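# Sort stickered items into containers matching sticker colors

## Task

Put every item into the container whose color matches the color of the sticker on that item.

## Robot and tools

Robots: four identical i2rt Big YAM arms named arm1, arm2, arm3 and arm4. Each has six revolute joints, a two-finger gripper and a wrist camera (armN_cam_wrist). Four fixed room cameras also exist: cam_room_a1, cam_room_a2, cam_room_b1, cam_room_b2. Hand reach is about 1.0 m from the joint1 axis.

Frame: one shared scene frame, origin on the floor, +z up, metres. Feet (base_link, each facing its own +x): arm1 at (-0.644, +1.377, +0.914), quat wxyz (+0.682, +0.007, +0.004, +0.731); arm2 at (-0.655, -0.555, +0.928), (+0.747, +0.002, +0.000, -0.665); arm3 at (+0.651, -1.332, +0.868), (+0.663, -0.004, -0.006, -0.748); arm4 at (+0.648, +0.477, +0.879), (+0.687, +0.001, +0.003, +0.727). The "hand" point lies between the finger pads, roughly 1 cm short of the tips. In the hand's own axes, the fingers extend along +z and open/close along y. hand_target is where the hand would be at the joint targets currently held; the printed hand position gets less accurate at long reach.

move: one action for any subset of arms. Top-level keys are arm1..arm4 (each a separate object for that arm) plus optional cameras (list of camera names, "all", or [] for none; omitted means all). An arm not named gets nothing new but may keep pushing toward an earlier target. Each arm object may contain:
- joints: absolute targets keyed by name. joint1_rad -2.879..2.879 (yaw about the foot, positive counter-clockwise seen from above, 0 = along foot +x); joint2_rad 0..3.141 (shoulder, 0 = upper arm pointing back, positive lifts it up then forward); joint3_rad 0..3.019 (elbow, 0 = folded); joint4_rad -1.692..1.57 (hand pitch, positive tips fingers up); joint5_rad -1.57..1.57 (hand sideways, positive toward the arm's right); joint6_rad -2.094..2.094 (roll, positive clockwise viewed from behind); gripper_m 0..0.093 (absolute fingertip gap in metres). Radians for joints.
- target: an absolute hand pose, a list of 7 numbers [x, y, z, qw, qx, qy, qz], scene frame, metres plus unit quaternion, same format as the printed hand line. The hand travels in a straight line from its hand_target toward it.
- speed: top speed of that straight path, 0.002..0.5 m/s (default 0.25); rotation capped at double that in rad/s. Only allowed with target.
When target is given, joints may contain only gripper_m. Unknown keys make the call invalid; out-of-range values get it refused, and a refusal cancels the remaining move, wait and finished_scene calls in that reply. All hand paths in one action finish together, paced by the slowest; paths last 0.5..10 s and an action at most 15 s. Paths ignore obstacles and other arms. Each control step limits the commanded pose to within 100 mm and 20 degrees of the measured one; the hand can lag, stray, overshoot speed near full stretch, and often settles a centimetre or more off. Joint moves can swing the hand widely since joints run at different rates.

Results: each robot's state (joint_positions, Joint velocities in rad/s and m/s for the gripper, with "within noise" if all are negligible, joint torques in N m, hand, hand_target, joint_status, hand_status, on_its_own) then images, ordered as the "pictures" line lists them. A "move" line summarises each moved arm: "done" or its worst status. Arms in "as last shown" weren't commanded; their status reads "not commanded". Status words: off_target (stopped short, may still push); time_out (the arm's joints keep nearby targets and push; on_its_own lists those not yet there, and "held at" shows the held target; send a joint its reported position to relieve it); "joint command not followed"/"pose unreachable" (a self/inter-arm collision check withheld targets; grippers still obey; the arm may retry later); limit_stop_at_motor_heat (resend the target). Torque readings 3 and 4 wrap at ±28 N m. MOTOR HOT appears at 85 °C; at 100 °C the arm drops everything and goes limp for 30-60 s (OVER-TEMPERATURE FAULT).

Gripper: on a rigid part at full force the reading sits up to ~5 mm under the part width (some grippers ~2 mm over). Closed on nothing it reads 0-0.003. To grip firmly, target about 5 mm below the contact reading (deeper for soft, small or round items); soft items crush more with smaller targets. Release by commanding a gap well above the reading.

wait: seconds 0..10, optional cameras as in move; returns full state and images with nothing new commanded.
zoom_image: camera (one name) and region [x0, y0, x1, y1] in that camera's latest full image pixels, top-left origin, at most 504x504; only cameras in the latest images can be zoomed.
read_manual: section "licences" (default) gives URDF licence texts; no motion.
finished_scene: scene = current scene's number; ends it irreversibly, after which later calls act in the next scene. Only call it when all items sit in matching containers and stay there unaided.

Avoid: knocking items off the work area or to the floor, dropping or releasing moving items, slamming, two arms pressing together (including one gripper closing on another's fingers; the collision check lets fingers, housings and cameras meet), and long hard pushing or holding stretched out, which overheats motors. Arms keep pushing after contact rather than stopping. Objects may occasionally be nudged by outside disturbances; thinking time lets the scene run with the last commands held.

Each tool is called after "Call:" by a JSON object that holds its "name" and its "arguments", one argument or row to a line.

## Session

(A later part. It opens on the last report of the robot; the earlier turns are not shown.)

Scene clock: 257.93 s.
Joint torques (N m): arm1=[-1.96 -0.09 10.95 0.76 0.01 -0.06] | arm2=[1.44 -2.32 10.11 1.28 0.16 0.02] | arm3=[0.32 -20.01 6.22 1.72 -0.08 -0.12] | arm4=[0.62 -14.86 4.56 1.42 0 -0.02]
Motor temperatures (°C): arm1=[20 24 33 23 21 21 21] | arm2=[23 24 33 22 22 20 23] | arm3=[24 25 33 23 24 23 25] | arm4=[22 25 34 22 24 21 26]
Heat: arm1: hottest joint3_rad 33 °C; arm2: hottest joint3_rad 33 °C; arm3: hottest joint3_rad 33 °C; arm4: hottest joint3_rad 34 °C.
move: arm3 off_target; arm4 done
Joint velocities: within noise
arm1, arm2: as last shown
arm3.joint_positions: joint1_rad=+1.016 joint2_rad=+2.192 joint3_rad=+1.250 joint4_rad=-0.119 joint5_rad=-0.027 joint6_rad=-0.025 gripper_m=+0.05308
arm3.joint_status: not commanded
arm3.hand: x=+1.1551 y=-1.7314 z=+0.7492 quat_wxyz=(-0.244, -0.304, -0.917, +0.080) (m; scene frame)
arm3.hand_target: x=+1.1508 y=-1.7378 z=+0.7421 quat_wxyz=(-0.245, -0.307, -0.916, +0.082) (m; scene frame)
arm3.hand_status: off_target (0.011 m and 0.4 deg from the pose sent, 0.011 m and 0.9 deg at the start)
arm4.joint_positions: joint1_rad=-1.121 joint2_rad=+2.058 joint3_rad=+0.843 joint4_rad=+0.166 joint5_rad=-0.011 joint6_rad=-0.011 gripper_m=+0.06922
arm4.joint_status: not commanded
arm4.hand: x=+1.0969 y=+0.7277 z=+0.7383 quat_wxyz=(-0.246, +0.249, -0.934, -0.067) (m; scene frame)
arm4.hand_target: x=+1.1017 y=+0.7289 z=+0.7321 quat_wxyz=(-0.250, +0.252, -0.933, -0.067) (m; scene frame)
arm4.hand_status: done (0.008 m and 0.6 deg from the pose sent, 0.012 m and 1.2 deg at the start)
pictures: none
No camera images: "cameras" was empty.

Call:
{"name": "move", "arguments": {
  "arm3": {"target":[1.151,-1.738,0.735,0.2454,0.3065,0.9160,-0.0821],"speed":0.08},
  "arm4": {"target":[1.102,0.729,0.727,0.2499,-0.2516,0.9326,0.0674],"speed":0.08},
  "cameras": []
}}

Call:
{"name": "move", "arguments": {
  "arm3": {"joints":{"gripper_m":0.083}},
  "arm4": {"joints":{"gripper_m":0.09}},
  "cameras": ["arm3_cam_wrist","arm4_cam_wrist"]
}}

Scene clock: 263.00 s.
Joint torques (N m): arm1=[-1.49 0.15 10.88 0.72 -0.02 -0.03] | arm2=[1.38 -2.26 10.1 1.28 0.15 0.02] | arm3=[0.21 -19.19 6.28 1.66 -0.08 -0.11] | arm4=[0.15 -14.51 4.64 1.43 0.02 -0.05]
Motor temperatures (°C): arm1=[20 24 33 23 21 21 21] | arm2=[23 24 33 22 22 20 23] | arm3=[24 25 32 23 24 23 25] | arm4=[22 25 34 22 24 21 26]
Heat: arm1: hottest joint3_rad 33 °C; arm2: hottest joint3_rad 33 °C; arm3: hottest joint3_rad 32 °C; arm4: hottest joint3_rad 34 °C.
move: arm3 off_target; arm4 off_target
Joint velocities: within noise
arm1, arm2: as last shown
arm3.joint_positions: joint1_rad=+1.016 joint2_rad=+2.197 joint3_rad=+1.250 joint4_rad=-0.103 joint5_rad=-0.027 joint6_rad=-0.025 gripper_m=+0.05308
arm3.joint_status: not commanded
arm3.hand: x=+1.1566 y=-1.7327 z=+0.7478 quat_wxyz=(-0.249, -0.304, -0.916, +0.082) (m; scene frame)
arm3.hand_target: x=+1.1507 y=-1.7377 z=+0.7353 quat_wxyz=(-0.245, -0.307, -0.916, +0.082) (m; scene frame)
arm3.hand_status: off_target (0.015 m and 0.5 deg from the pose sent, 0.016 m and 0.4 deg at the start)
arm4.joint_positions: joint1_rad=-1.121 joint2_rad=+2.062 joint3_rad=+0.843 joint4_rad=+0.179 joint5_rad=-0.011 joint6_rad=-0.011 gripper_m=+0.06922
arm4.joint_status: not commanded
arm4.hand: x=+1.0984 y=+0.7285 z=+0.7378 quat_wxyz=(-0.251, +0.248, -0.933, -0.068) (m; scene frame)
arm4.hand_target: x=+1.1016 y=+0.7288 z=+0.7272 quat_wxyz=(-0.250, +0.252, -0.933, -0.067) (m; scene frame)
arm4.hand_status: off_target (0.011 m and 0.4 deg from the pose sent, 0.012 m and 0.6 deg at the start)
pictures: none
No camera images: "cameras" was empty.

Scene clock: 263.53 s.
Joint torques (N m): arm1=[-1.44 0.21 10.92 0.51 -0.03 -0.03] | arm2=[1.38 -2.37 10.11 1.29 0.15 0.02] | arm3=[0.21 -19.19 6.32 1.58 -0.09 -0.1] | arm4=[0.62 -14.68 4.82 1.29 0.03 -0.03]
Motor temperatures (°C): arm1=[20 24 33 23 21 21 21] | arm2=[23 24 33 22 22 20 23] | arm3=[24 25 32 23 24 23 25] | arm4=[22 25 34 22 24 21 26]
Heat: arm1: hottest joint3_rad 33 °C; arm2: hottest joint3_rad 33 °C; arm3: hottest joint3_rad 32 °C; arm4: hottest joint3_rad 34 °C.
move: arm3 done; arm4 done
Joint velocities: within noise
arm1, arm2: as last shown
arm3.joint_positions: joint1_rad=+1.016 joint2_rad=+2.198 joint3_rad=+1.250 joint4_rad=-0.102 joint5_rad=-0.027 joint6_rad=-0.025 gripper_m=+0.08296
arm3.joint_status: all done
arm3.hand: x=+1.1566 y=-1.7327 z=+0.7472 quat_wxyz=(-0.249, -0.304, -0.916, +0.082) (m; scene frame)
arm3.hand_target: x=+1.1508 y=-1.7376 z=+0.7353 quat_wxyz=(-0.245, -0.307, -0.916, +0.082) (m; scene frame)
arm3.hand_status: not commanded
arm4.joint_positions: joint1_rad=-1.121 joint2_rad=+2.064 joint3_rad=+0.843 joint4_rad=+0.182 joint5_rad=-0.011 joint6_rad=-0.012 gripper_m=+0.08991
arm4.joint_status: all done
arm4.hand: x=+1.0985 y=+0.7286 z=+0.7373 quat_wxyz=(-0.251, +0.249, -0.933, -0.069) (m; scene frame)
arm4.hand_target: x=+1.1016 y=+0.7289 z=+0.7272 quat_wxyz=(-0.250, +0.252, -0.933, -0.067) (m; scene frame)
arm4.hand_status: not commanded
pictures: arm3_cam_wrist, arm4_cam_wrist
Images, in order (width x height): arm3_cam_wrist 672x504, arm4_cam_wrist 672x504.

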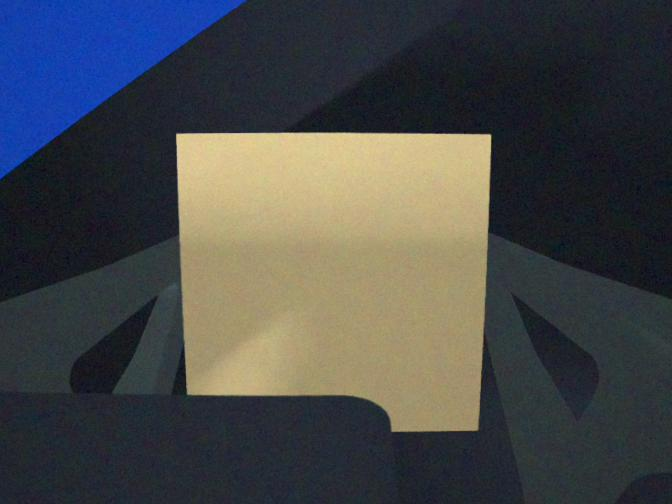

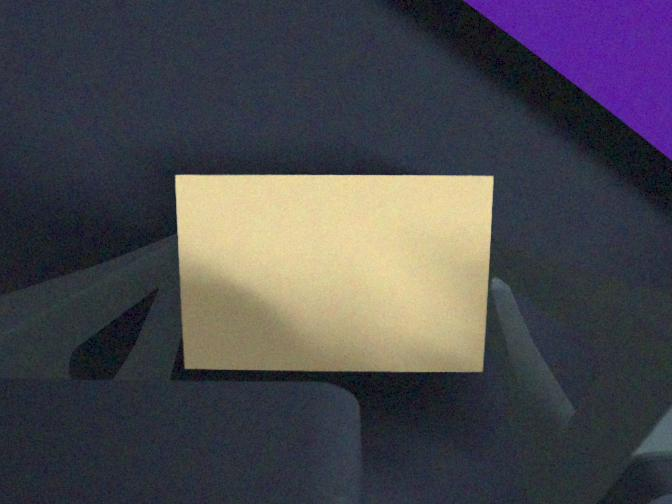

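Call:
{"name": "move", "arguments": {
  "arm3": {"target":[1.118,-1.713,0.90,0.2454,0.3065,0.9160,-0.0821],"speed":0.2},
  "arm4": {"target":[1.063,0.707,0.90,0.2499,-0.2516,0.9326,0.0674],"speed":0.2},
  "cameras": ["arm3_cam_wrist","arm4_cam_wrist"]
}}

Scene clock: 269.40 s.
Joint torques (N m): arm1=[-1.49 -0.26 10.93 0.87 0.02 -0.02] | arm2=[1.44 -2.26 10.11 1.28 0.16 0.02] | arm3=[0.03 -18.61 7.23 0.72 -0.09 -0.12] | arm4=[0.15 -12.98 6.42 0.5 -0.01 -0.04]
Motor temperatures (°C): arm1=[20 24 33 23 21 21 21] | arm2=[23 24 33 22 22 20 23] | arm3=[24 25 31 23 24 23 24] | arm4=[22 25 33 22 24 21 26]
Heat: arm1: hottest joint3_rad 33 °C; arm2: hottest joint3_rad 33 °C; arm3: hottest joint3_rad 31 °C; arm4: hottest joint3_rad 33 °C.
move: arm3 done; arm4 done
Joint velocities: within noise
arm1, arm2: as last shown
arm3.joint_positions: joint1_rad=+1.013 joint2_rad=+1.830 joint3_rad=+1.161 joint4_rad=-0.375 joint5_rad=-0.030 joint6_rad=-0.029 gripper_m=+0.08296
arm3.joint_status: not commanded
arm3.hand: x=+1.1269 y=-1.7089 z=+0.9028 quat_wxyz=(-0.252, -0.303, -0.916, +0.083) (m; scene frame)
arm3.hand_target: x=+1.1180 y=-1.7130 z=+0.9000 quat_wxyz=(-0.245, -0.307, -0.916, +0.082) (m; scene frame)
arm3.hand_status: done (0.010 m and 0.8 deg from the pose sent, 0.159 m and 0.5 deg at the start)
arm4.joint_positions: joint1_rad=-1.121 joint2_rad=+1.554 joint3_rad=+0.756 joint4_rad=-0.229 joint5_rad=-0.011 joint6_rad=-0.012 gripper_m=+0.08991
arm4.joint_status: not commanded
arm4.hand: x=+1.0648 y=+0.7101 z=+0.9027 quat_wxyz=(-0.257, +0.248, -0.931, -0.070) (m; scene frame)
arm4.hand_target: x=+1.0630 y=+0.7071 z=+0.9001 quat_wxyz=(-0.250, +0.252, -0.933, -0.068) (m; scene frame)
arm4.hand_status: done (0.004 m and 0.9 deg from the pose sent, 0.168 m and 0.4 deg at the start)
pictures: arm3_cam_wrist, arm4_cam_wrist
Images, in order (width x height): arm3_cam_wrist 672x504, arm4_cam_wrist 672x504.

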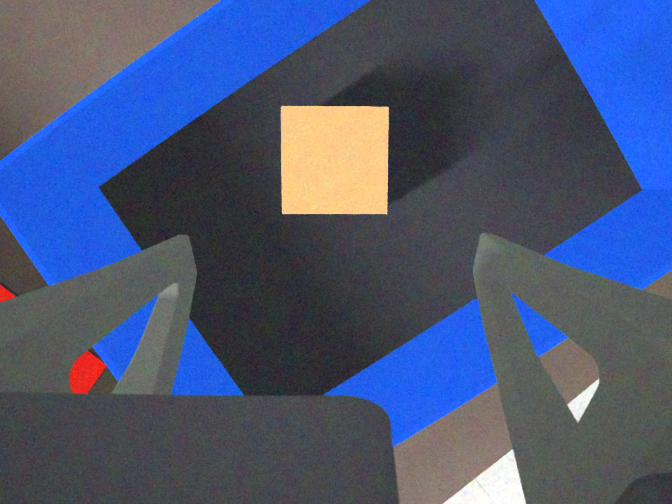

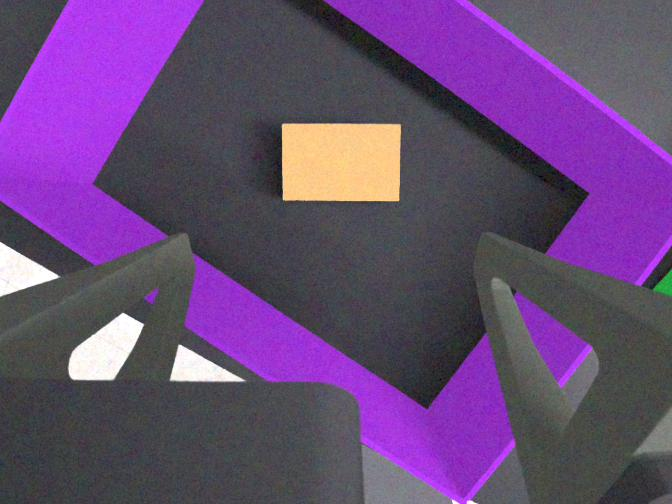

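Call:
{"name": "finished_scene", "arguments": {
  "scene": 3
}}

The scene is finished: the task was done.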